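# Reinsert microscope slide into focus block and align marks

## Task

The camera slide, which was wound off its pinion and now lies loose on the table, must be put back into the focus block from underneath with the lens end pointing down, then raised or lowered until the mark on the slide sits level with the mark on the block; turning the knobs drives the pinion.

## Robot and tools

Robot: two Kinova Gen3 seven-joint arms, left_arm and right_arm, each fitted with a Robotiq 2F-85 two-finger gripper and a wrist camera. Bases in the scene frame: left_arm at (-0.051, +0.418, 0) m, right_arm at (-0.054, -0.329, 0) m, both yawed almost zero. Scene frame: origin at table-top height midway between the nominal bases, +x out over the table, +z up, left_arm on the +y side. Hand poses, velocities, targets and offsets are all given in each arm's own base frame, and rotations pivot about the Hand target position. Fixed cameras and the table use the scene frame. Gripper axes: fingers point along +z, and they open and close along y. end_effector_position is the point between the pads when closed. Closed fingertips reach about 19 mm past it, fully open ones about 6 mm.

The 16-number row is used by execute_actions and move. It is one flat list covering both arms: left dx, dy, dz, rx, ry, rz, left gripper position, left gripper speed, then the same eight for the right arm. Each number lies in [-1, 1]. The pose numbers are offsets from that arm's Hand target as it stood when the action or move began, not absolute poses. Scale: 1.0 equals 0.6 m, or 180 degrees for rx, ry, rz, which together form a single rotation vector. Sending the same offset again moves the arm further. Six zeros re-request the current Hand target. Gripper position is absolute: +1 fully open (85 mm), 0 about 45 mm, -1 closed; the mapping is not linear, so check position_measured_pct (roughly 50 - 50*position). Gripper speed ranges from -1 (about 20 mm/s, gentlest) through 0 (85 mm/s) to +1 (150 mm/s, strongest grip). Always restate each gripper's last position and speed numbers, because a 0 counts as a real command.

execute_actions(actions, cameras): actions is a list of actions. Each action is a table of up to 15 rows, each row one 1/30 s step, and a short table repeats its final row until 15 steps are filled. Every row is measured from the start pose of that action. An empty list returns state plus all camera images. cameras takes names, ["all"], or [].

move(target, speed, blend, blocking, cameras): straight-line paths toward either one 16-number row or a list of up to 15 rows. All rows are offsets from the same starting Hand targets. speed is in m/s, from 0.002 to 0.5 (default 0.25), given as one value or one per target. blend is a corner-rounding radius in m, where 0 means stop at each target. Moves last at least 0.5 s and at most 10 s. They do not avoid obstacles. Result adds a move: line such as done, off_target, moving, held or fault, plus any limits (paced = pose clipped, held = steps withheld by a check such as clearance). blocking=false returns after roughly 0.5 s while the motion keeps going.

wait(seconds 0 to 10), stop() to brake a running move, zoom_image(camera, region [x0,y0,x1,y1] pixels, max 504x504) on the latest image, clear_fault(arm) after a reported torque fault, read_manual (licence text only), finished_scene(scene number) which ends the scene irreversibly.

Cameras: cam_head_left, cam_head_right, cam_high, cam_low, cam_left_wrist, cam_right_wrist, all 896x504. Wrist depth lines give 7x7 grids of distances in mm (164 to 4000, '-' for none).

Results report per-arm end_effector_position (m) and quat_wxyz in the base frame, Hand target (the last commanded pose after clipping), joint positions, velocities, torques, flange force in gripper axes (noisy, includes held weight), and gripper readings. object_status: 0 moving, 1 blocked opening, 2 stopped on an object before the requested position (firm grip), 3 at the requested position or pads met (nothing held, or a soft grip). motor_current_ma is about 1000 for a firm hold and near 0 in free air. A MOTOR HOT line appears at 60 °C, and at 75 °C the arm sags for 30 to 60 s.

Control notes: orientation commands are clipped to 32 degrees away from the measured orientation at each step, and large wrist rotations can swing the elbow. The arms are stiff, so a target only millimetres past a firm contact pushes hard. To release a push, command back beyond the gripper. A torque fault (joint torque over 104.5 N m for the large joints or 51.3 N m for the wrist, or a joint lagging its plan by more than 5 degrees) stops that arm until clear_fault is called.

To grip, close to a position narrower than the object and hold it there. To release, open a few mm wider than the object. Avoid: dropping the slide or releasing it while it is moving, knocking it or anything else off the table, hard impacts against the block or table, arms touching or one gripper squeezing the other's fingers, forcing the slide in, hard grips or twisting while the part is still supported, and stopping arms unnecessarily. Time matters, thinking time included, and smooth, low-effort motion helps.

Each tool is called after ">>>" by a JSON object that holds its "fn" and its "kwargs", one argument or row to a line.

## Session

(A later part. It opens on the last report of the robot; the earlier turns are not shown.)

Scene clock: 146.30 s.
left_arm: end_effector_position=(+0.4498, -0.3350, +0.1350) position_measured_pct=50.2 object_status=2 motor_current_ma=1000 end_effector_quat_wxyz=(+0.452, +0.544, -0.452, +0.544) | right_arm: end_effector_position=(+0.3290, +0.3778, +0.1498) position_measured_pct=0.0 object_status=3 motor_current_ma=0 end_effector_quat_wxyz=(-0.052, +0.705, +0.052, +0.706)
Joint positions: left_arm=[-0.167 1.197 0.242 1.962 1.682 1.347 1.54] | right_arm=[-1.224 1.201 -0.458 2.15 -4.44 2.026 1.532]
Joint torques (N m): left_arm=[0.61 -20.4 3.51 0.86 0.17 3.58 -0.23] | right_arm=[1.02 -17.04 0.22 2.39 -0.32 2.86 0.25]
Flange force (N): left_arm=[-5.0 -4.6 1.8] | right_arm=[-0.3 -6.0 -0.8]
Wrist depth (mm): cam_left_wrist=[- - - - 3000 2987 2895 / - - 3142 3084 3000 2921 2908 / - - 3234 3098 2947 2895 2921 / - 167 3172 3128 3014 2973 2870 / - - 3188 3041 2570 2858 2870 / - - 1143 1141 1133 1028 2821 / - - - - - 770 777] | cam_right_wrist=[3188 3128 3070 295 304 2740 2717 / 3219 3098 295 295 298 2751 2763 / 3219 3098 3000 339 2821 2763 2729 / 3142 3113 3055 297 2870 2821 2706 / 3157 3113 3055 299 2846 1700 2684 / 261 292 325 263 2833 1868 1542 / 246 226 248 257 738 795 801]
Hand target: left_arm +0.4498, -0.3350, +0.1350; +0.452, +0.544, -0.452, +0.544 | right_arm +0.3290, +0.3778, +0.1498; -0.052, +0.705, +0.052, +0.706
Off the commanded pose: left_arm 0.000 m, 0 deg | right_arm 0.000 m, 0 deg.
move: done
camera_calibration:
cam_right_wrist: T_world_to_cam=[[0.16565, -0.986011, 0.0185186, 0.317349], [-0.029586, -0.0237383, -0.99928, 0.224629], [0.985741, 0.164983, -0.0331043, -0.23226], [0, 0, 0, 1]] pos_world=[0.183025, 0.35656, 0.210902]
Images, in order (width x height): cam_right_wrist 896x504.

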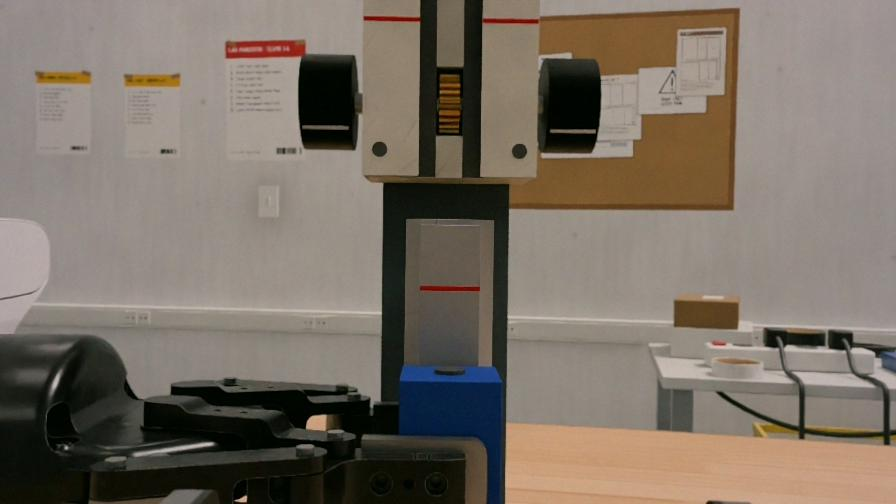

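>>> {"fn": "move", "kwargs": {
  "target": [0.0015,0.0009,0.0217,0,0,0,-0.3,-1,0,0,0,0,0,0,1,1],
  "speed": 0.05,
  "cameras": ["cam_right_wrist"]
}}

>>> {"fn": "zoom_image", "kwargs": {
  "camera": "cam_right_wrist",
  "region": [380, 110, 530, 260]
}}

Scene clock: 151.77 s.
left_arm: end_effector_position=(+0.4507, -0.3344, +0.1480) position_measured_pct=50.2 object_status=2 motor_current_ma=1000 end_effector_quat_wxyz=(+0.452, +0.544, -0.452, +0.544) | right_arm: end_effector_position=(+0.3290, +0.3778, +0.1498) position_measured_pct=0.0 object_status=3 motor_current_ma=0 end_effector_quat_wxyz=(-0.052, +0.705, +0.052, +0.706)
Joint positions: left_arm=[-0.17 1.163 0.247 1.975 1.684 1.344 1.56] | right_arm=[-1.224 1.201 -0.458 2.15 -4.44 2.026 1.532]
Joint torques (N m): left_arm=[0.71 -20.28 3.45 0.58 0.26 3.6 -0.14] | right_arm=[1.03 -17.02 0.25 2.4 -0.32 2.87 0.24]
Flange force (N): left_arm=[-4.8 -4.3 1.4] | right_arm=[-0.2 -6.1 -0.8]
Wrist depth (mm): cam_left_wrist=[- - - - 3113 2934 2858 / - - - - 3055 2973 2821 / - - 3188 3172 3055 2883 2858 / - - 3219 3188 3084 2973 2883 / - - 3157 3041 2947 2895 2763 / - - 1206 2502 2310 2255 2870 / - - - - 898 829 826] | cam_right_wrist=[3203 3128 3028 295 304 2798 2729 / 3172 3098 295 295 298 2809 2729 / 3203 3084 3014 297 2821 2740 2717 / 3142 3113 3014 299 2858 2821 2729 / 273 3055 3070 298 2858 1687 2631 / 249 252 255 263 2846 1873 1542 / 247 224 237 264 737 795 803]
Hand target: left_arm +0.4507, -0.3344, +0.1480; +0.452, +0.544, -0.452, +0.544 | right_arm +0.3290, +0.3778, +0.1498; -0.052, +0.705, +0.052, +0.706
Off the commanded pose: left_arm 0.000 m, 0 deg | right_arm 0.000 m, 0 deg.
move: done
camera_calibration:
cam_right_wrist: T_world_to_cam=[[0.16565, -0.986011, 0.0185186, 0.317349], [-0.029586, -0.0237383, -0.99928, 0.224629], [0.985741, 0.164983, -0.0331043, -0.23226], [0, 0, 0, 1]] pos_world=[0.183025, 0.35656, 0.210902]
Images, in order (width x height): cam_right_wrist 896x504.

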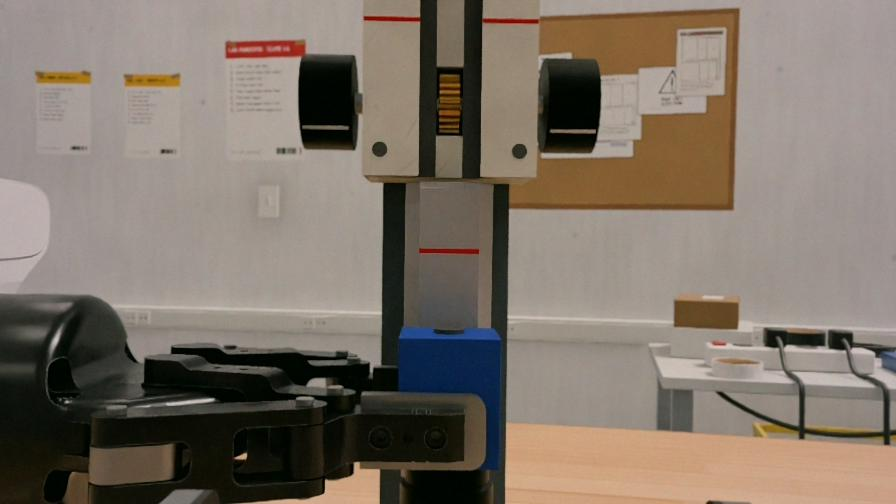

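Scaled by 3.360 from the camera's 896x504 image, which has a finer 1280x720 frame.

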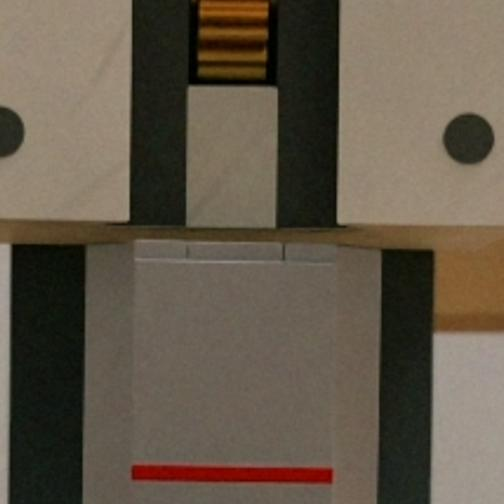

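>>> {"fn": "move", "kwargs": {
  "target": [0,0,0.0067,0,0,0,-0.3,-1,0,0,0,0,0,0,1,1],
  "speed": 0.02,
  "cameras": ["cam_right_wrist"]
}}

>>> {"fn": "zoom_image", "kwargs": {
  "camera": "cam_right_wrist",
  "region": [380, 110, 530, 260]
}}

Scene clock: 155.97 s.
left_arm: end_effector_position=(+0.4506, -0.3344, +0.1519) position_measured_pct=50.2 object_status=2 motor_current_ma=1000 end_effector_quat_wxyz=(+0.452, +0.544, -0.452, +0.544) | right_arm: end_effector_position=(+0.3290, +0.3778, +0.1498) position_measured_pct=0.0 object_status=3 motor_current_ma=0 end_effector_quat_wxyz=(-0.052, +0.705, +0.052, +0.706)
Joint positions: left_arm=[-0.171 1.153 0.248 1.979 1.685 1.343 1.566] | right_arm=[-1.224 1.201 -0.458 2.15 -4.44 2.026 1.532]
Joint torques (N m): left_arm=[-1.55 -31.68 11.99 -2.16 1.13 11.59 -0.48] | right_arm=[1.04 -17.02 0.23 2.38 -0.31 2.89 0.27]
Flange force (N): left_arm=[-32.4 -0.8 3.5] | right_arm=[-0.2 -5.9 -0.8]
Wrist depth (mm): cam_left_wrist=[- - - - 3000 3000 2833 / - - - - 3070 2921 2858 / - - 3084 3128 3041 3000 2858 / - - 3188 3113 3014 2895 2921 / - - 3203 3098 2550 2934 2934 / - - 1197 1197 2310 2271 2858 / - - - - 894 828 822] | cam_right_wrist=[3188 3113 3028 295 304 2740 2751 / 3142 3113 296 295 298 2786 2695 / 3157 3084 3055 298 2833 2786 2706 / 3084 3113 3000 299 2870 2846 2729 / 272 3084 3084 276 2821 1679 2642 / 247 234 254 263 2833 1878 1546 / 246 224 237 264 738 797 801]
Hand target: left_arm +0.4507, -0.3344, +0.1520; +0.452, +0.544, -0.452, +0.544 | right_arm +0.3290, +0.3778, +0.1498; -0.052, +0.705, +0.052, +0.706
Off the commanded pose: left_arm 0.000 m, 0 deg | right_arm 0.000 m, 0 deg.
move: done
camera_calibration:
cam_right_wrist: T_world_to_cam=[[0.16565, -0.986011, 0.0185186, 0.317349], [-0.029586, -0.0237383, -0.99928, 0.224629], [0.985741, 0.164983, -0.0331043, -0.23226], [0, 0, 0, 1]] pos_world=[0.183025, 0.35656, 0.210902]
Images, in order (width x height): cam_right_wrist 896x504.

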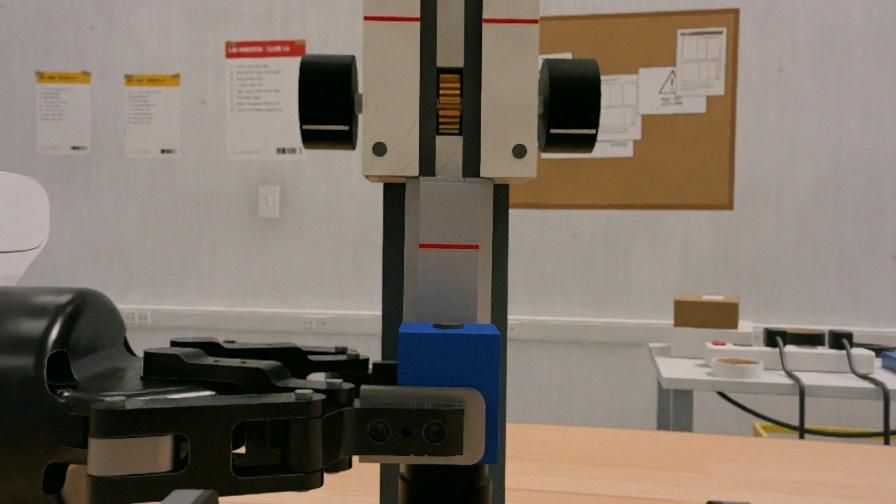

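Scaled by 3.360 from the camera's 896x504 image, which has a finer 1280x720 frame.

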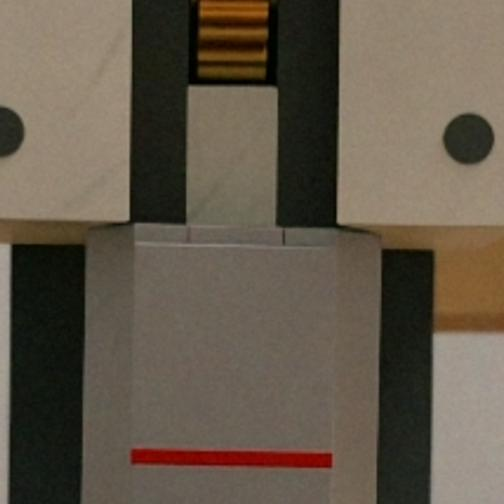

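>>> {"fn": "move", "kwargs": {
  "target": [
    [0,0,-0.005,0,0,0,-0.3,-1,0,0,0,0,0,0,1,1],
    [0.0001,-0.0004,-0.005,0,0,0.007,-0.3,-1,0,0,0,0,0,0,1,1],
    [0.0001,-0.0004,0.0017,0,0,0.007,-0.3,-1,0,0,0,0,0,0,1,1]
  ],
  "speed": 0.02,
  "cameras": ["cam_right_wrist"]
}}

>>> {"fn": "zoom_image", "kwargs": {
  "camera": "cam_right_wrist",
  "region": [380, 110, 530, 260]
}}

Scene clock: 166.23 s.
left_arm: end_effector_position=(+0.4507, -0.3347, +0.1528) position_measured_pct=50.2 object_status=2 motor_current_ma=1000 end_effector_quat_wxyz=(+0.446, +0.549, -0.446, +0.548) | right_arm: end_effector_position=(+0.3290, +0.3778, +0.1498) position_measured_pct=0.0 object_status=3 motor_current_ma=0 end_effector_quat_wxyz=(-0.052, +0.705, +0.052, +0.706)
Joint positions: left_arm=[-0.171 1.151 0.252 2.001 1.714 1.342 1.54] | right_arm=[-1.224 1.201 -0.458 2.15 -4.44 2.026 1.532]
Joint torques (N m): left_arm=[-2.02 -35.28 14.94 -3.29 1.22 14.36 -0.53] | right_arm=[1 -17.05 0.19 2.43 -0.3 2.84 0.25]
Flange force (N): left_arm=[-41.2 1.5 3.0] | right_arm=[-0.4 -6.0 -0.7]
Wrist depth (mm): cam_left_wrist=[- - - - 3014 2947 2833 / - - - - 2973 2934 2858 / - - 3250 3142 3084 2908 2870 / - - 3234 3203 2973 2973 2809 / - - 3250 3157 3014 2474 2833 / - - 1188 1182 2385 2255 2809 / - - - - 889 820 819] | cam_right_wrist=[3172 3113 3014 295 304 2774 2729 / 3172 3084 295 295 299 2763 2729 / 3266 3084 3055 298 2858 2798 2763 / 3128 3098 3084 301 2833 2858 2763 / 269 3055 3055 275 2786 1666 2695 / 244 234 253 263 2883 1873 1560 / 244 222 233 264 738 795 802]
Hand target: left_arm +0.4507, -0.3347, +0.1530; +0.446, +0.549, -0.446, +0.549 | right_arm +0.3290, +0.3778, +0.1498; -0.052, +0.705, +0.052, +0.706
Off the commanded pose: left_arm 0.000 m, 0 deg | right_arm 0.000 m, 0 deg.
move: done
camera_calibration:
cam_right_wrist: T_world_to_cam=[[0.16565, -0.986011, 0.0185186, 0.317349], [-0.029586, -0.0237383, -0.99928, 0.224629], [0.985741, 0.164983, -0.0331043, -0.23226], [0, 0, 0, 1]] pos_world=[0.183025, 0.35656, 0.210902]
Images, in order (width x height): cam_right_wrist 896x504.

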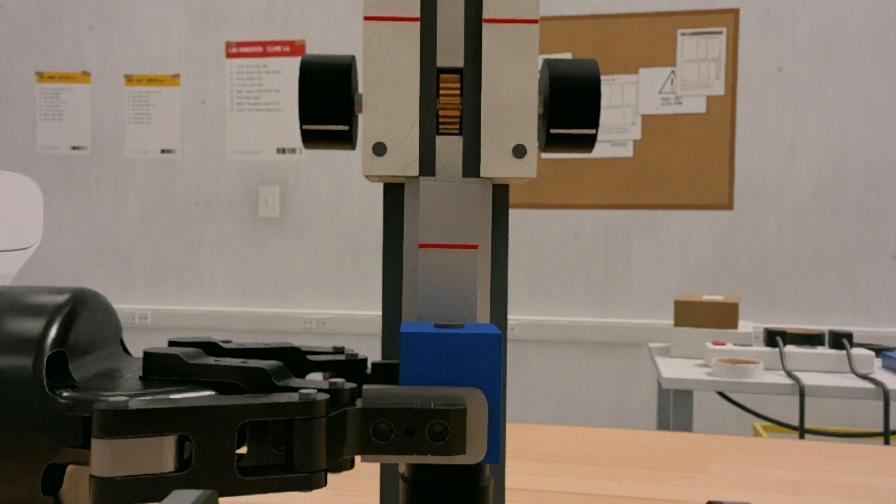

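Scaled by 3.360 from the camera's 896x504 image, which has a finer 1280x720 frame.

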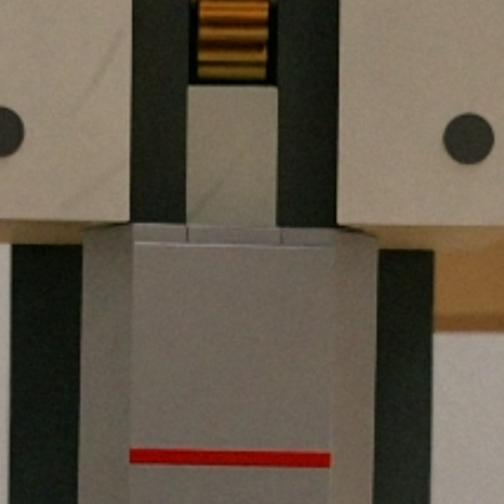

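>>> {"fn": "move", "kwargs": {
  "target": [
    [0,0,-0.003,0,0,0,-0.3,-1,0,0,0,0,0,0,1,1],
    [-0.0016,-0.0007,-0.003,0,0,0,-0.3,-1,0,0,0,0,0,0,1,1],
    [-0.0016,-0.0007,0.001,0,0,0,-0.3,-1,0,0,0,0,0,0,1,1]
  ],
  "speed": 0.02,
  "cameras": ["cam_right_wrist"]
}}

>>> {"fn": "zoom_image", "kwargs": {
  "camera": "cam_right_wrist",
  "region": [380, 110, 530, 260]
}}

Scene clock: 177.07 s.
left_arm: end_effector_position=(+0.4497, -0.3351, +0.1535) position_measured_pct=50.2 object_status=2 motor_current_ma=1000 end_effector_quat_wxyz=(+0.446, +0.549, -0.446, +0.549) | right_arm: end_effector_position=(+0.3290, +0.3778, +0.1498) position_measured_pct=0.0 object_status=3 motor_current_ma=0 end_effector_quat_wxyz=(-0.052, +0.705, +0.052, +0.706)
Joint positions: left_arm=[-0.17 1.15 0.252 2.005 1.716 1.343 1.537] | right_arm=[-1.224 1.201 -0.458 2.15 -4.44 2.026 1.532]
Joint torques (N m): left_arm=[-0.85 -37.65 17.17 -2.82 0.5 15.5 -0.78] | right_arm=[1 -17.01 0.25 2.42 -0.32 2.89 0.23]
Flange force (N): left_arm=[-47.7 -1.0 2.0] | right_arm=[-0.2 -6.2 -0.7]
Wrist depth (mm): cam_left_wrist=[- - - - 3000 2895 2895 / - - - - 2947 2934 2821 / - - 3266 3157 2987 2895 2908 / - 165 3266 3157 3000 2908 2858 / - - 3157 3098 2600 2511 2870 / - - 1169 1180 1188 2218 2846 / - - - - 888 822 821] | cam_right_wrist=[3188 3070 3028 295 304 2809 2740 / 3203 3098 296 295 299 2798 2717 / 3188 3128 3028 297 2846 2786 2729 / 3157 3128 3028 299 2858 2798 2717 / 268 3070 3070 273 2809 1687 2684 / 244 231 251 262 2833 1884 1549 / 243 222 233 263 736 792 802]
Hand target: left_arm +0.4498, -0.3351, +0.1536; +0.446, +0.549, -0.446, +0.549 | right_arm +0.3290, +0.3778, +0.1498; -0.052, +0.705, +0.052, +0.706
Off the commanded pose: left_arm 0.000 m, 0 deg | right_arm 0.000 m, 0 deg.
move: done
camera_calibration:
cam_right_wrist: T_world_to_cam=[[0.16565, -0.986011, 0.0185186, 0.317349], [-0.029586, -0.0237383, -0.99928, 0.224629], [0.985741, 0.164983, -0.0331043, -0.23226], [0, 0, 0, 1]] pos_world=[0.183025, 0.35656, 0.210902]
Images, in order (width x height): cam_right_wrist 896x504.

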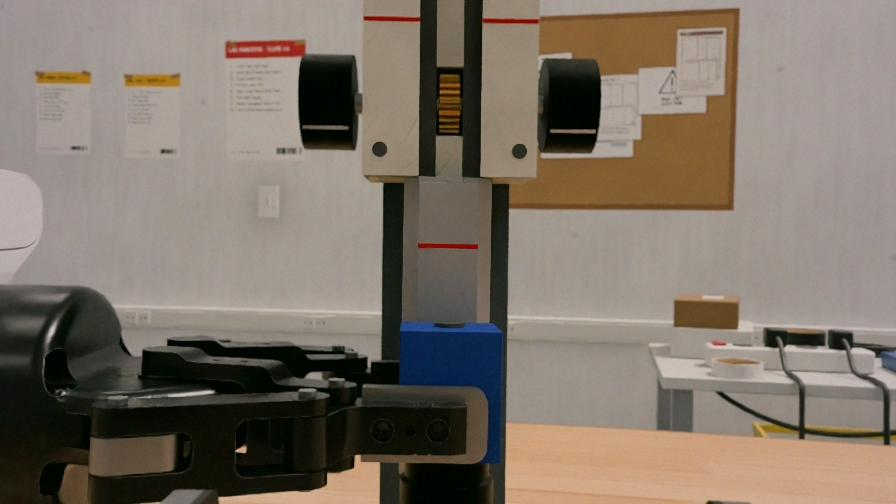

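Scaled by 3.360 from the camera's 896x504 image, which has a finer 1280x720 frame.

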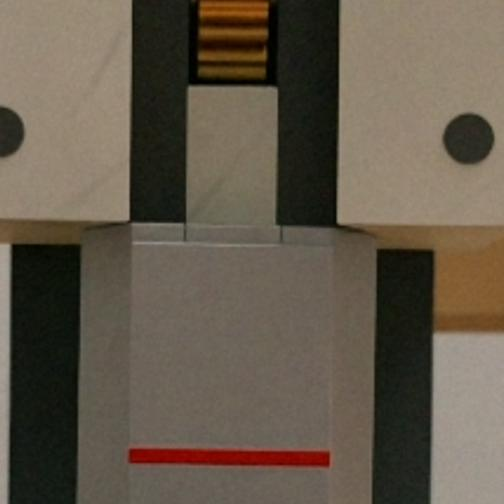

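>>> {"fn": "move", "kwargs": {
  "target": [0,0,-0.01,0,0,0,-0.3,-1,0,0,0,0,0,0,1,1],
  "speed": 0.05,
  "cameras": ["cam_right_wrist"]
}}

>>> {"fn": "zoom_image", "kwargs": {
  "camera": "cam_right_wrist",
  "region": [395, 140, 505, 250]
}}

Scene clock: 181.23 s.
left_arm: end_effector_position=(+0.4498, -0.3351, +0.1477) position_measured_pct=50.2 object_status=2 motor_current_ma=1000 end_effector_quat_wxyz=(+0.446, +0.549, -0.446, +0.549) | right_arm: end_effector_position=(+0.3290, +0.3778, +0.1498) position_measured_pct=0.0 object_status=3 motor_current_ma=0 end_effector_quat_wxyz=(-0.052, +0.705, +0.052, +0.706)
Joint positions: left_arm=[-0.169 1.165 0.25 1.998 1.715 1.345 1.529] | right_arm=[-1.224 1.201 -0.458 2.15 -4.44 2.026 1.532]
Joint torques (N m): left_arm=[0.63 -20.11 3.47 0.84 0.15 3.6 -0.23] | right_arm=[0.96 -17.05 0.23 2.42 -0.3 2.84 0.28]
Flange force (N): left_arm=[-4.8 -4.8 1.8] | right_arm=[-0.4 -5.9 -0.8]
Wrist depth (mm): cam_left_wrist=[- - - - 3000 2947 2846 / - - - - 3028 2921 2883 / - - 3234 3203 3014 2895 2858 / - - 3188 3157 2987 2960 2858 / - - 3203 3157 3028 2621 2870 / - - 1201 1208 2326 2271 2798 / - - - - 897 827 827] | cam_right_wrist=[3188 3084 3000 295 305 2763 2729 / 3188 3084 295 295 298 2786 2684 / 3172 3084 3084 298 2821 2809 2740 / 3157 3084 3070 299 2858 2809 2717 / 271 3098 3055 297 2821 1687 2674 / 247 254 253 263 2821 1873 1546 / 244 222 246 257 738 794 798]
Hand target: left_arm +0.4498, -0.3351, +0.1476; +0.446, +0.549, -0.446, +0.549 | right_arm +0.3290, +0.3778, +0.1498; -0.052, +0.705, +0.052, +0.706
Off the commanded pose: left_arm 0.000 m, 0 deg | right_arm 0.000 m, 0 deg.
move: done
camera_calibration:
cam_right_wrist: T_world_to_cam=[[0.16565, -0.986011, 0.0185186, 0.317349], [-0.029586, -0.0237383, -0.99928, 0.224629], [0.985741, 0.164983, -0.0331043, -0.23226], [0, 0, 0, 1]] pos_world=[0.183025, 0.35656, 0.210902]
Images, in order (width x height): cam_right_wrist 896x504.

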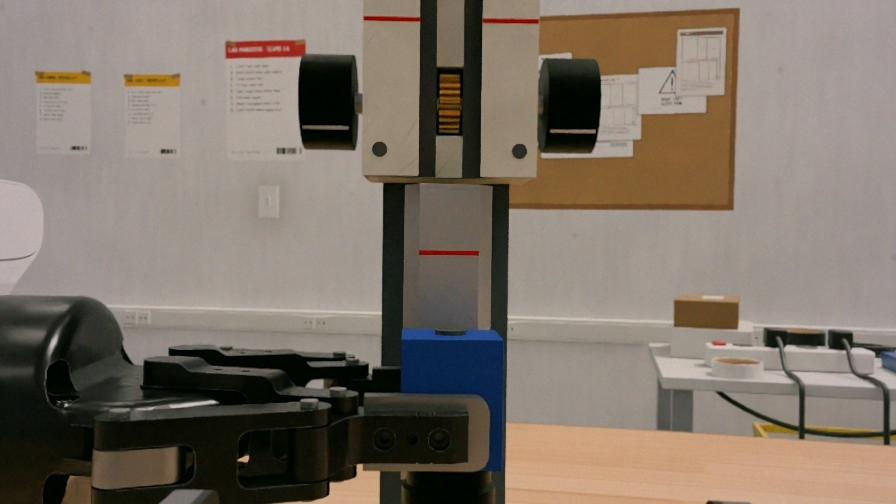

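Scaled by 4.582 from the camera's 896x504 image, which has a finer 1280x720 frame.

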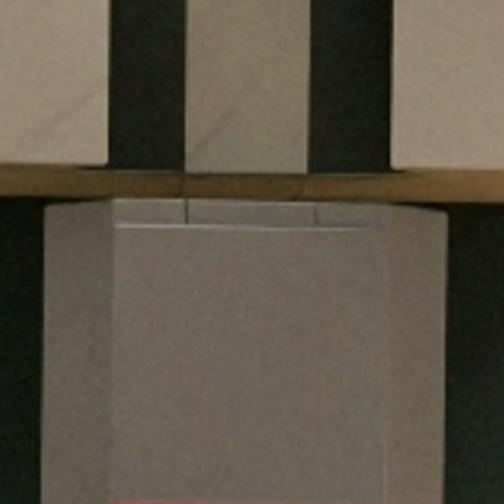

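>>> {"fn": "move", "kwargs": {
  "target": [
    [-0.0025,-0.0001,0,0,0,0,-0.3,-1,0,0,0,0,0,0,1,1],
    [-0.0025,-0.0001,0.0092,0,0,0,-0.3,-1,0,0,0,0,0,0,1,1]
  ],
  "speed": 0.02,
  "cameras": ["cam_right_wrist"]
}}

>>> {"fn": "zoom_image", "kwargs": {
  "camera": "cam_right_wrist",
  "region": [395, 140, 505, 250]
}}

Scene clock: 195.27 s.
left_arm: end_effector_position=(+0.4483, -0.3352, +0.1533) position_measured_pct=50.2 object_status=2 motor_current_ma=1000 end_effector_quat_wxyz=(+0.446, +0.549, -0.446, +0.549) | right_arm: end_effector_position=(+0.3290, +0.3778, +0.1498) position_measured_pct=0.0 object_status=3 motor_current_ma=0 end_effector_quat_wxyz=(-0.052, +0.705, +0.052, +0.706)
Joint positions: left_arm=[-0.17 1.15 0.252 2.009 1.717 1.344 1.532] | right_arm=[-1.224 1.201 -0.458 2.15 -4.44 2.026 1.532]
Joint torques (N m): left_arm=[-1.37 -20.02 2.29 -1.62 2.58 3.1 0.43] | right_arm=[1 -17.02 0.23 2.4 -0.29 2.86 0.25]
Flange force (N): left_arm=[-3.7 3.1 -1.2] | right_arm=[-0.2 -6.0 -0.8]
Wrist depth (mm): cam_left_wrist=[- - - - 3128 2947 2870 / - - - - 2987 2908 2883 / - - - - 3014 2895 2833 / - 176 3098 3098 3055 2960 2858 / - - 3188 3157 3028 2870 2870 / - - 1251 2420 2326 2255 2883 / - - - - 929 849 846] | cam_right_wrist=[3172 3142 3055 295 304 2786 2763 / 3157 3128 295 295 298 2798 2706 / 3172 3070 3028 295 2833 2786 2729 / 3128 3084 3041 295 2895 2786 2751 / 262 3055 3028 261 2833 1696 2663 / 242 221 246 254 2858 1873 1553 / 242 220 244 261 737 794 801]
Hand target: left_arm +0.4483, -0.3352, +0.1532; +0.446, +0.549, -0.446, +0.549 | right_arm +0.3290, +0.3778, +0.1498; -0.052, +0.705, +0.052, +0.706
Off the commanded pose: left_arm 0.000 m, 0 deg | right_arm 0.000 m, 0 deg.
move: done
camera_calibration:
cam_right_wrist: T_world_to_cam=[[0.16565, -0.986011, 0.0185186, 0.317349], [-0.029586, -0.0237383, -0.99928, 0.224629], [0.985741, 0.164983, -0.0331043, -0.23226], [0, 0, 0, 1]] pos_world=[0.183025, 0.35656, 0.210902]
Images, in order (width x height): cam_right_wrist 896x504.

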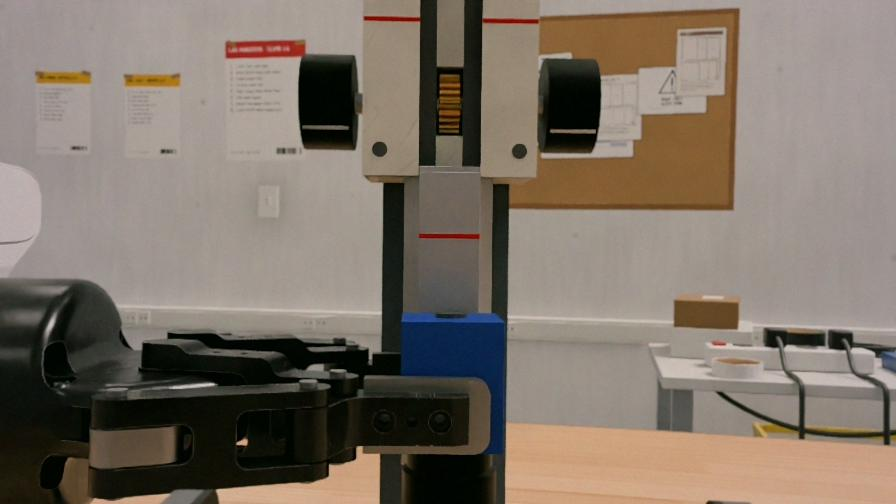

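Scaled by 4.582 from the camera's 896x504 image, which has a finer 1280x720 frame.

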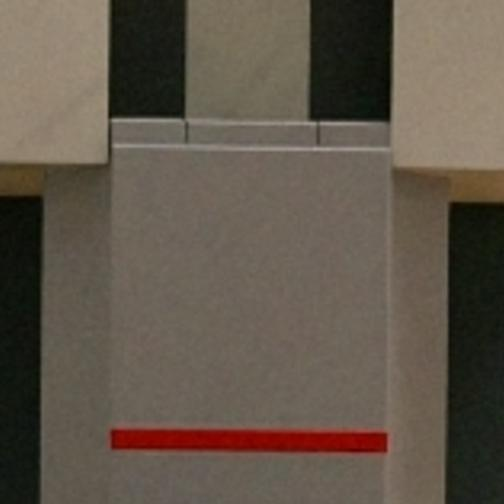

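>>> {"fn": "move", "kwargs": {
  "target": [
    [-0.0006,0,0.012,0,0,0,-0.3,-1,0,0,0,0,0,0,1,1],
    [-0.0006,0,0.025,0,0,0,-0.3,-1,0,0,0,0,0,0,1,1]
  ],
  "speed": 0.02,
  "cameras": ["cam_right_wrist"]
}}

Scene clock: 199.47 s.
left_arm: end_effector_position=(+0.4479, -0.3352, +0.1682) position_measured_pct=50.2 object_status=2 motor_current_ma=1000 end_effector_quat_wxyz=(+0.446, +0.549, -0.446, +0.549) | right_arm: end_effector_position=(+0.3290, +0.3778, +0.1498) position_measured_pct=0.0 object_status=3 motor_current_ma=0 end_effector_quat_wxyz=(-0.052, +0.705, +0.052, +0.706)
Joint positions: left_arm=[-0.173 1.112 0.258 2.026 1.721 1.34 1.554] | right_arm=[-1.224 1.201 -0.458 2.15 -4.44 2.026 1.532]
Joint torques (N m): left_arm=[-1.29 -27.83 9.86 -0.89 1.69 9.8 0.16] | right_arm=[1.01 -17.07 0.24 2.38 -0.3 2.86 0.25]
Flange force (N): left_arm=[-26.0 -3.4 2.1] | right_arm=[-0.3 -5.9 -0.9]
Wrist depth (mm): cam_left_wrist=[- - - - 3028 2947 2858 / - - - - 2987 2947 2921 / - - - - 2973 2934 2921 / - - - - 3028 2934 2908 / - - 3172 3128 3028 2883 2858 / - - 3203 2438 2343 2271 2870 / - - - - 962 894 885] | cam_right_wrist=[3128 3055 3028 295 304 2729 2717 / 3157 3055 296 294 298 2774 2729 / 3142 3055 3014 295 2858 2751 2740 / 268 3098 3028 295 2858 2833 2740 / 247 256 257 260 2821 1691 2674 / 241 219 230 248 2870 1878 1542 / 256 677 724 262 738 795 800]
Hand target: left_arm +0.4479, -0.3352, +0.1682; +0.446, +0.549, -0.446, +0.549 | right_arm +0.3290, +0.3778, +0.1498; -0.052, +0.705, +0.052, +0.706
Off the commanded pose: left_arm 0.000 m, 0 deg | right_arm 0.000 m, 0 deg.
move: done
camera_calibration:
cam_right_wrist: T_world_to_cam=[[0.16565, -0.986011, 0.0185186, 0.317349], [-0.029586, -0.0237383, -0.99928, 0.224629], [0.985741, 0.164983, -0.0331043, -0.23226], [0, 0, 0, 1]] pos_world=[0.183025, 0.35656, 0.210902]
Images, in order (width x height): cam_right_wrist 896x504.

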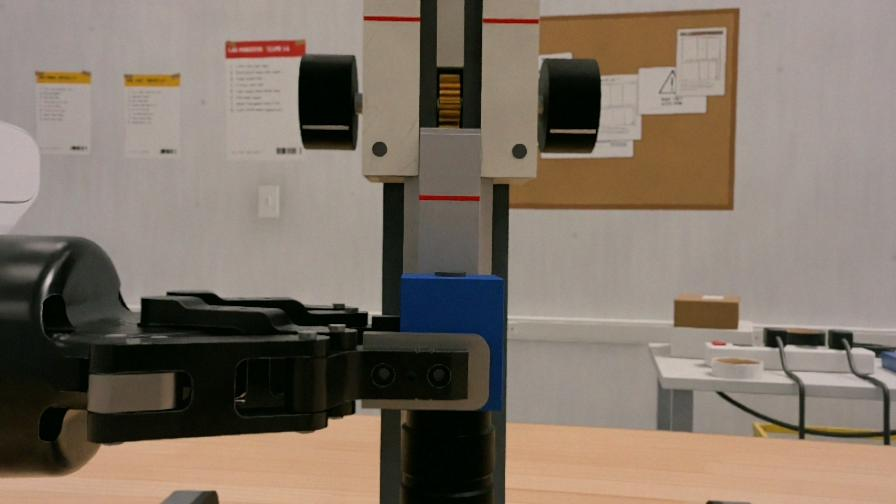

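>>> {"fn": "move", "kwargs": {
  "target": [0,0,0.004,0,0,0,-0.3,-1,0,0,0,0,0,0,1,1],
  "speed": 0.02,
  "cameras": ["cam_right_wrist"]
}}

>>> {"fn": "zoom_image", "kwargs": {
  "camera": "cam_right_wrist",
  "region": [360, 50, 540, 230]
}}

Scene clock: 204.17 s.
left_arm: end_effector_position=(+0.4479, -0.3352, +0.1705) position_measured_pct=50.2 object_status=2 motor_current_ma=1000 end_effector_quat_wxyz=(+0.446, +0.549, -0.446, +0.549) | right_arm: end_effector_position=(+0.3290, +0.3778, +0.1498) position_measured_pct=0.0 object_status=3 motor_current_ma=0 end_effector_quat_wxyz=(-0.052, +0.705, +0.052, +0.706)
Joint positions: left_arm=[-0.173 1.105 0.259 2.028 1.721 1.339 1.558] | right_arm=[-1.224 1.201 -0.458 2.15 -4.44 2.026 1.532]
Joint torques (N m): left_arm=[-1.58 -29.95 11.47 -1.08 1.67 11.41 0.11] | right_arm=[1.02 -17.04 0.2 2.35 -0.32 2.84 0.28]
Flange force (N): left_arm=[-31.7 -4.0 3.1] | right_arm=[-0.3 -5.7 -0.8]
Wrist depth (mm): cam_left_wrist=[- - - - 3014 2987 2846 / - - - - 3041 2934 2870 / - - - - 3014 2870 2821 / - - - - 3000 2934 2883 / - - 3188 3113 3041 2921 2833 / - - 3203 2402 2310 2286 2870 / - - - - 967 896 894] | cam_right_wrist=[3203 3084 3000 295 304 2798 2717 / 3172 3070 296 295 298 2729 2729 / 3142 3070 3028 295 2798 2751 2740 / 264 3128 3041 294 2833 2833 2740 / 244 252 248 259 2846 1709 2674 / 241 217 244 254 2883 1873 1542 / 258 719 725 262 734 791 801]
Hand target: left_arm +0.4479, -0.3352, +0.1706; +0.446, +0.549, -0.446, +0.549 | right_arm +0.3290, +0.3778, +0.1498; -0.052, +0.705, +0.052, +0.706
Off the commanded pose: left_arm 0.000 m, 0 deg | right_arm 0.000 m, 0 deg.
move: done
camera_calibration:
cam_right_wrist: T_world_to_cam=[[0.16565, -0.986011, 0.0185186, 0.317349], [-0.029586, -0.0237383, -0.99928, 0.224629], [0.985741, 0.164983, -0.0331043, -0.23226], [0, 0, 0, 1]] pos_world=[0.183025, 0.35656, 0.210902]
Images, in order (width x height): cam_right_wrist 896x504.

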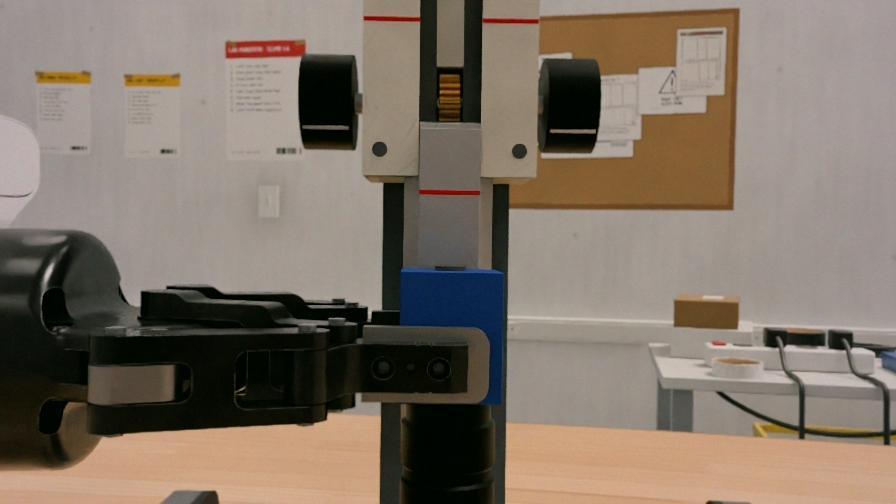

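Scaled by 2.800 from the camera's 896x504 image, which has a finer 1280x720 frame.

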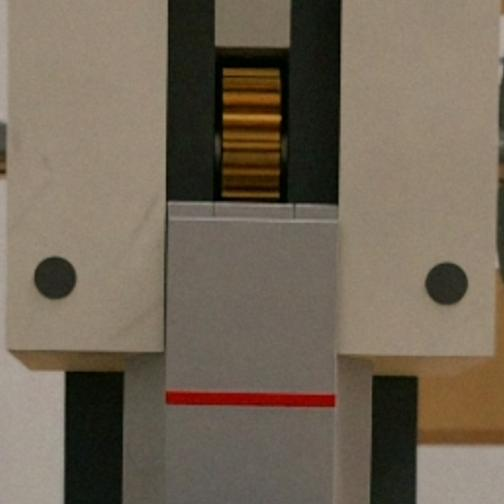

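>>> {"fn": "move", "kwargs": {
  "target": [0,0,0.007,0,0,0,-0.3,-1,0,0,0,0,0,0,1,1],
  "speed": 0.02
}}

>>> {"fn": "move", "kwargs": {
  "target": [0,0,0.004,0,0,0,-0.3,-1,0,0,0,0,0,0,1,1],
  "speed": 0.02,
  "cameras": ["cam_right_wrist"]
}}

Scene clock: 207.77 s.
left_arm: end_effector_position=(+0.4479, -0.3352, +0.1749) position_measured_pct=50.2 object_status=2 motor_current_ma=1000 end_effector_quat_wxyz=(+0.446, +0.549, -0.446, +0.549) | right_arm: end_effector_position=(+0.3290, +0.3778, +0.1498) position_measured_pct=0.0 object_status=3 motor_current_ma=0 end_effector_quat_wxyz=(-0.052, +0.705, +0.052, +0.706)
Joint positions: left_arm=[-0.174 1.094 0.261 2.032 1.722 1.338 1.564] | right_arm=[-1.224 1.201 -0.458 2.15 -4.44 2.026 1.532]
Joint torques (N m): left_arm=[-0.89 -27.94 10.46 -0.28 1.36 10.38 0.37] | right_arm=[1.03 -17.03 0.23 2.39 -0.34 2.88 0.29]
Flange force (N): left_arm=[-27.5 -5.3 3.0] | right_arm=[-0.3 -5.9 -0.8]
Wrist depth (mm): cam_left_wrist=[- - - - 3000 2973 2870 / - - - - 2921 2921 2809 / - - - - 3028 2934 2833 / - - - - 3014 2973 2883 / - - - - 3028 2858 2786 / - - 3250 2438 2360 2278 2846 / - - - - 987 911 918] | cam_right_wrist=[3219 3070 3014 295 303 2751 2740 / 3113 3142 295 295 298 2786 2751 / 3113 3070 3055 295 2833 2751 2729 / 265 3084 3084 269 2821 2833 2751 / 242 221 249 259 2846 1679 2663 / 242 217 244 261 2883 1878 1538 / 672 725 777 263 738 796 799]
Hand target: left_arm +0.4479, -0.3352, +0.1748; +0.446, +0.549, -0.446, +0.549 | right_arm +0.3290, +0.3778, +0.1498; -0.052, +0.705, +0.052, +0.706
Off the commanded pose: left_arm 0.000 m, 0 deg | right_arm 0.000 m, 0 deg.
move: done

Scene clock: 208.47 s.
left_arm: end_effector_position=(+0.4479, -0.3352, +0.1772) position_measured_pct=50.2 object_status=2 motor_current_ma=1000 end_effector_quat_wxyz=(+0.446, +0.549, -0.446, +0.549) | right_arm: end_effector_position=(+0.3290, +0.3778, +0.1498) position_measured_pct=0.0 object_status=3 motor_current_ma=0 end_effector_quat_wxyz=(-0.052, +0.705, +0.052, +0.706)
Joint positions: left_arm=[-0.175 1.088 0.262 2.035 1.722 1.337 1.569] | right_arm=[-1.224 1.201 -0.458 2.15 -4.44 2.026 1.532]
Joint torques (N m): left_arm=[-1.29 -29.31 11.54 0.02 1.25 11.58 0.58] | right_arm=[0.98 -17.06 0.23 2.4 -0.35 2.84 0.25]
Flange force (N): left_arm=[-32.0 -6.2 4.8] | right_arm=[-0.3 -5.9 -0.7]
Wrist depth (mm): cam_left_wrist=[- - - - 3028 2921 2921 / - - - - 3055 2895 2821 / - - - - 3014 3000 2821 / - - - - 2987 2947 2883 / - - - - 3000 2947 2833 / - - 3219 2438 2326 2351 2870 / - - - - 997 918 921] | cam_right_wrist=[3172 3084 3028 295 304 2809 2717 / 3188 3157 296 294 298 2763 2740 / 3142 3128 3028 295 2809 2798 2740 / 260 3070 3055 260 2809 2833 2740 / 241 221 243 253 2821 1696 2652 / 245 219 232 261 2858 1878 1549 / 673 724 778 262 740 795 800]
Hand target: left_arm +0.4479, -0.3352, +0.1772; +0.446, +0.549, -0.446, +0.549 | right_arm +0.3290, +0.3778, +0.1498; -0.052, +0.705, +0.052, +0.706
Off the commanded pose: left_arm 0.000 m, 0 deg | right_arm 0.000 m, 0 deg.
move: done
camera_calibration:
cam_right_wrist: T_world_to_cam=[[0.16565, -0.986011, 0.0185186, 0.317349], [-0.029586, -0.0237383, -0.99928, 0.224629], [0.985741, 0.164983, -0.0331043, -0.23226], [0, 0, 0, 1]] pos_world=[0.183025, 0.35656, 0.210902]
Images, in order (width x height): cam_right_wrist 896x504.

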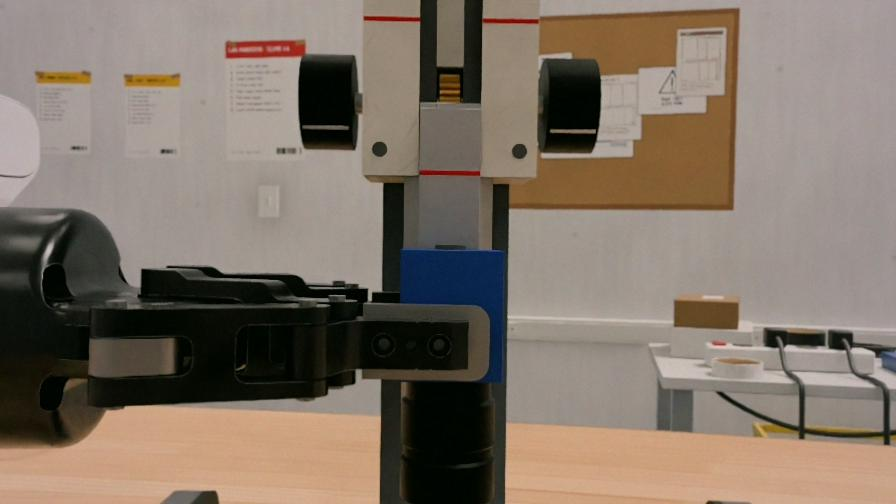

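>>> {"fn": "move", "kwargs": {
  "target": [0,0,0.0045,0,0,0,-0.3,-1,0,0,0,0,0,0,1,1],
  "speed": 0.02,
  "cameras": ["cam_right_wrist"]
}}

Scene clock: 211.80 s.
left_arm: end_effector_position=(+0.4479, -0.3352, +0.1799) position_measured_pct=50.2 object_status=2 motor_current_ma=1000 end_effector_quat_wxyz=(+0.446, +0.549, -0.446, +0.549) | right_arm: end_effector_position=(+0.3290, +0.3778, +0.1498) position_measured_pct=0.0 object_status=3 motor_current_ma=0 end_effector_quat_wxyz=(-0.052, +0.705, +0.052, +0.706)
Joint positions: left_arm=[-0.175 1.081 0.263 2.037 1.723 1.336 1.573] | right_arm=[-1.224 1.201 -0.458 2.15 -4.44 2.026 1.532]
Joint torques (N m): left_arm=[-2.08 -34.59 15.15 -0.94 1.15 15.39 0.23] | right_arm=[0.96 -17 0.24 2.34 -0.3 2.85 0.25]
Flange force (N): left_arm=[-45.0 -6.5 7.3] | right_arm=[-0.1 -5.8 -0.8]
Wrist depth (mm): cam_left_wrist=[- - - - 3055 2960 2774 / - - - - 3028 2870 2833 / - - - - 3098 2973 2883 / - - - - 3028 2960 2858 / - - - - 3000 2921 2833 / - - 1195 2402 2326 2271 2846 / - - - - 999 925 929] | cam_right_wrist=[3172 3070 3000 295 304 2786 2706 / 3157 3084 295 295 298 2706 2740 / 3172 3128 3041 295 2858 2751 2763 / 256 3055 3084 260 2858 2821 2751 / 241 219 243 253 2846 1691 2663 / 246 219 244 262 2883 1884 1546 / 672 720 777 262 740 792 801]
Hand target: left_arm +0.4479, -0.3352, +0.1799; +0.446, +0.549, -0.446, +0.549 | right_arm +0.3290, +0.3778, +0.1498; -0.052, +0.705, +0.052, +0.706
Off the commanded pose: left_arm 0.000 m, 0 deg | right_arm 0.000 m, 0 deg.
move: done
camera_calibration:
cam_right_wrist: T_world_to_cam=[[0.16565, -0.986011, 0.0185186, 0.317349], [-0.029586, -0.0237383, -0.99928, 0.224629], [0.985741, 0.164983, -0.0331043, -0.23226], [0, 0, 0, 1]] pos_world=[0.183025, 0.35656, 0.210902]
Images, in order (width x height): cam_right_wrist 896x504.

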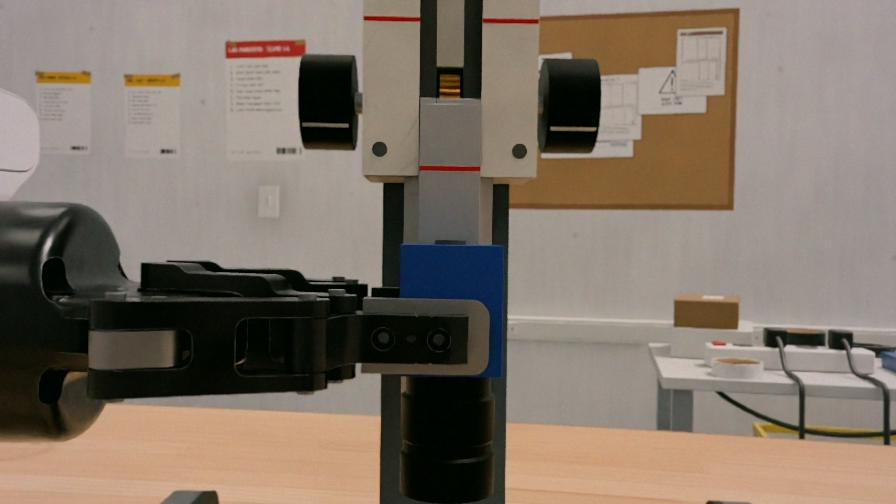

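>>> {"fn": "move", "kwargs": {
  "target": [0,0,0.01,0,0,0,-0.3,-1,0,0,0,0,0,0,1,1],
  "speed": 0.02
}}

>>> {"fn": "move", "kwargs": {
  "target": [0,0,0.01,0,0,0,-0.3,-1,0,0,0,0,0,0,1,1],
  "speed": 0.02,
  "cameras": ["cam_right_wrist"]
}}

Scene clock: 218.23 s.
left_arm: end_effector_position=(+0.4479, -0.3352, +0.1859) position_measured_pct=50.2 object_status=2 motor_current_ma=1000 end_effector_quat_wxyz=(+0.446, +0.549, -0.446, +0.549) | right_arm: end_effector_position=(+0.3290, +0.3778, +0.1498) position_measured_pct=0.0 object_status=3 motor_current_ma=0 end_effector_quat_wxyz=(-0.052, +0.705, +0.052, +0.706)
Joint positions: left_arm=[-0.176 1.065 0.265 2.042 1.724 1.335 1.584] | right_arm=[-1.224 1.201 -0.458 2.15 -4.44 2.026 1.532]
Joint torques (N m): left_arm=[-1.91 -33.57 14.62 0.17 0.77 15.04 0.5] | right_arm=[1 -16.99 0.24 2.39 -0.31 2.83 0.26]
Flange force (N): left_arm=[-44.0 -9.3 9.2] | right_arm=[-0.1 -5.9 -0.8]
Wrist depth (mm): cam_left_wrist=[- - - - 2987 2987 2858 / - - - - 2987 2934 2858 / - - - - 3028 2908 2821 / - - - - 2960 2934 2846 / - - - - 3041 2846 2821 / - - 1223 - 2351 2310 2895 / - - - - 1025 947 946] | cam_right_wrist=[3157 3084 3070 295 304 2751 2706 / 3142 3084 295 295 298 2751 2763 / 271 3113 3041 295 2833 2740 2751 / 249 258 299 260 2846 2821 2740 / 241 219 244 253 2846 1679 2663 / 252 916 917 262 2870 1873 1546 / 721 724 780 263 736 795 801]
Hand target: left_arm +0.4479, -0.3352, +0.1859; +0.446, +0.549, -0.446, +0.549 | right_arm +0.3290, +0.3778, +0.1498; -0.052, +0.705, +0.052, +0.706
Off the commanded pose: left_arm 0.000 m, 0 deg | right_arm 0.000 m, 0 deg.
move: done

Scene clock: 218.93 s.
left_arm: end_effector_position=(+0.4479, -0.3352, +0.1919) position_measured_pct=50.2 object_status=2 motor_current_ma=1000 end_effector_quat_wxyz=(+0.446, +0.549, -0.446, +0.549) | right_arm: end_effector_position=(+0.3290, +0.3778, +0.1498) position_measured_pct=0.0 object_status=3 motor_current_ma=0 end_effector_quat_wxyz=(-0.052, +0.705, +0.052, +0.706)
Joint positions: left_arm=[-0.178 1.049 0.268 2.047 1.725 1.333 1.594] | right_arm=[-1.224 1.201 -0.458 2.15 -4.44 2.026 1.532]
Joint torques (N m): left_arm=[-1.62 -30.66 12.25 0.69 0.31 13.11 0.53] | right_arm=[1.05 -17.03 0.23 2.41 -0.32 2.86 0.24]
Flange force (N): left_arm=[-36.6 -9.8 10.2] | right_arm=[-0.2 -6.1 -0.8]
Wrist depth (mm): cam_left_wrist=[- - - - 3028 2987 2833 / - - - - 3055 2947 2870 / - - - - 3014 2987 2833 / - - - - 3055 2987 2858 / - - - - 3028 2908 2895 / - - - - 2447 2351 2883 / - - - - 1051 1059 981] | cam_right_wrist=[3172 3098 3041 295 304 2751 2717 / 3142 3084 295 294 298 2763 2706 / 265 3070 3055 295 2774 2774 2729 / 243 222 245 260 2821 2798 2740 / 241 219 243 254 2833 1679 2684 / 276 3055 3070 263 2883 1889 1546 / 772 724 779 342 738 792 803]
Hand target: left_arm +0.4479, -0.3352, +0.1919; +0.446, +0.549, -0.446, +0.549 | right_arm +0.3290, +0.3778, +0.1498; -0.052, +0.705, +0.052, +0.706
Off the commanded pose: left_arm 0.000 m, 0 deg | right_arm 0.000 m, 0 deg.
move: done
camera_calibration:
cam_right_wrist: T_world_to_cam=[[0.16565, -0.986011, 0.0185186, 0.317349], [-0.029586, -0.0237383, -0.99928, 0.224629], [0.985741, 0.164983, -0.0331043, -0.23226], [0, 0, 0, 1]] pos_world=[0.183025, 0.35656, 0.210902]
Images, in order (width x height): cam_right_wrist 896x504.

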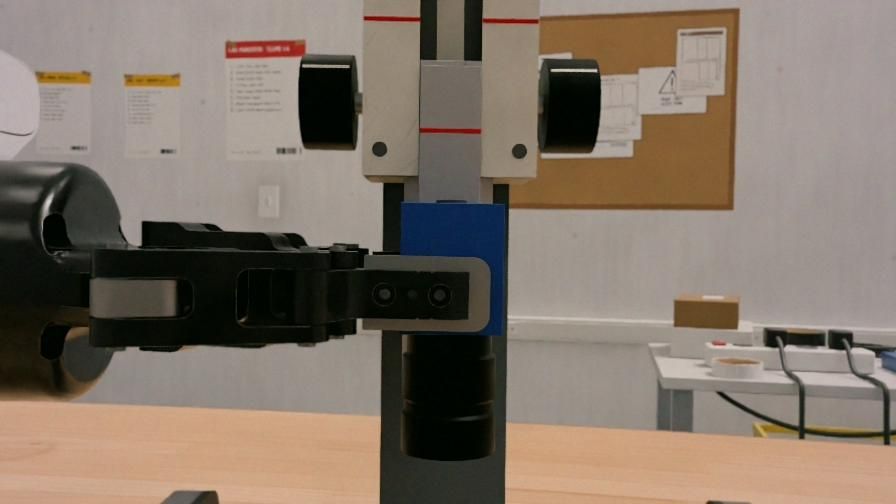

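>>> {"fn": "move", "kwargs": {
  "target": [0,0,0.0217,0,0,0,-0.3,-1,0,0,0,0,0,0,1,1],
  "speed": 0.02,
  "cameras": ["cam_right_wrist"]
}}

Scene clock: 221.70 s.
left_arm: end_effector_position=(+0.4479, -0.3352, +0.2049) position_measured_pct=50.2 object_status=2 motor_current_ma=1000 end_effector_quat_wxyz=(+0.446, +0.549, -0.446, +0.549) | right_arm: end_effector_position=(+0.3290, +0.3778, +0.1498) position_measured_pct=0.0 object_status=3 motor_current_ma=0 end_effector_quat_wxyz=(-0.052, +0.705, +0.052, +0.706)
Joint positions: left_arm=[-0.181 1.015 0.273 2.057 1.727 1.328 1.619] | right_arm=[-1.224 1.201 -0.458 2.15 -4.44 2.026 1.532]
Joint torques (N m): left_arm=[-1.6 -28.74 10.75 0.76 0.49 11.99 0.76] | right_arm=[1.05 -17.05 0.25 2.37 -0.32 2.86 0.28]
Flange force (N): left_arm=[-32.4 -10.2 10.6] | right_arm=[-0.3 -5.9 -0.9]
Wrist depth (mm): cam_left_wrist=[- - - - 3014 2973 2809 / - - - - 3000 2960 2870 / - - - - 2987 2883 2833 / - - - - 3055 2947 2821 / - - - - 3041 2908 2798 / - - - - 2351 2286 2883 / - - - - 1111 1114 954] | cam_right_wrist=[3172 3098 3014 294 304 2809 2706 / 310 3070 295 294 298 2763 2706 / 250 259 295 260 2809 2763 2729 / 240 218 243 248 2821 2809 2706 / 254 3055 3028 263 2821 1683 2695 / 987 3142 3084 263 2858 1878 1546 / 769 725 779 342 738 794 803]
Hand target: left_arm +0.4479, -0.3352, +0.2049; +0.446, +0.549, -0.446, +0.549 | right_arm +0.3290, +0.3778, +0.1498; -0.052, +0.705, +0.052, +0.706
Off the commanded pose: left_arm 0.000 m, 0 deg | right_arm 0.000 m, 0 deg.
move: done
camera_calibration:
cam_right_wrist: T_world_to_cam=[[0.16565, -0.986011, 0.0185186, 0.317349], [-0.029586, -0.0237383, -0.99928, 0.224629], [0.985741, 0.164983, -0.0331043, -0.23226], [0, 0, 0, 1]] pos_world=[0.183025, 0.35656, 0.210902]
Images, in order (width x height): cam_right_wrist 896x504.

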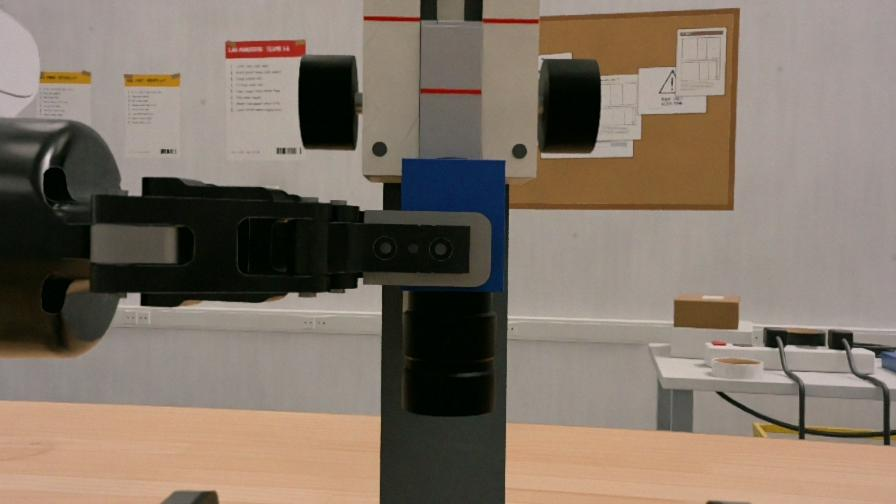

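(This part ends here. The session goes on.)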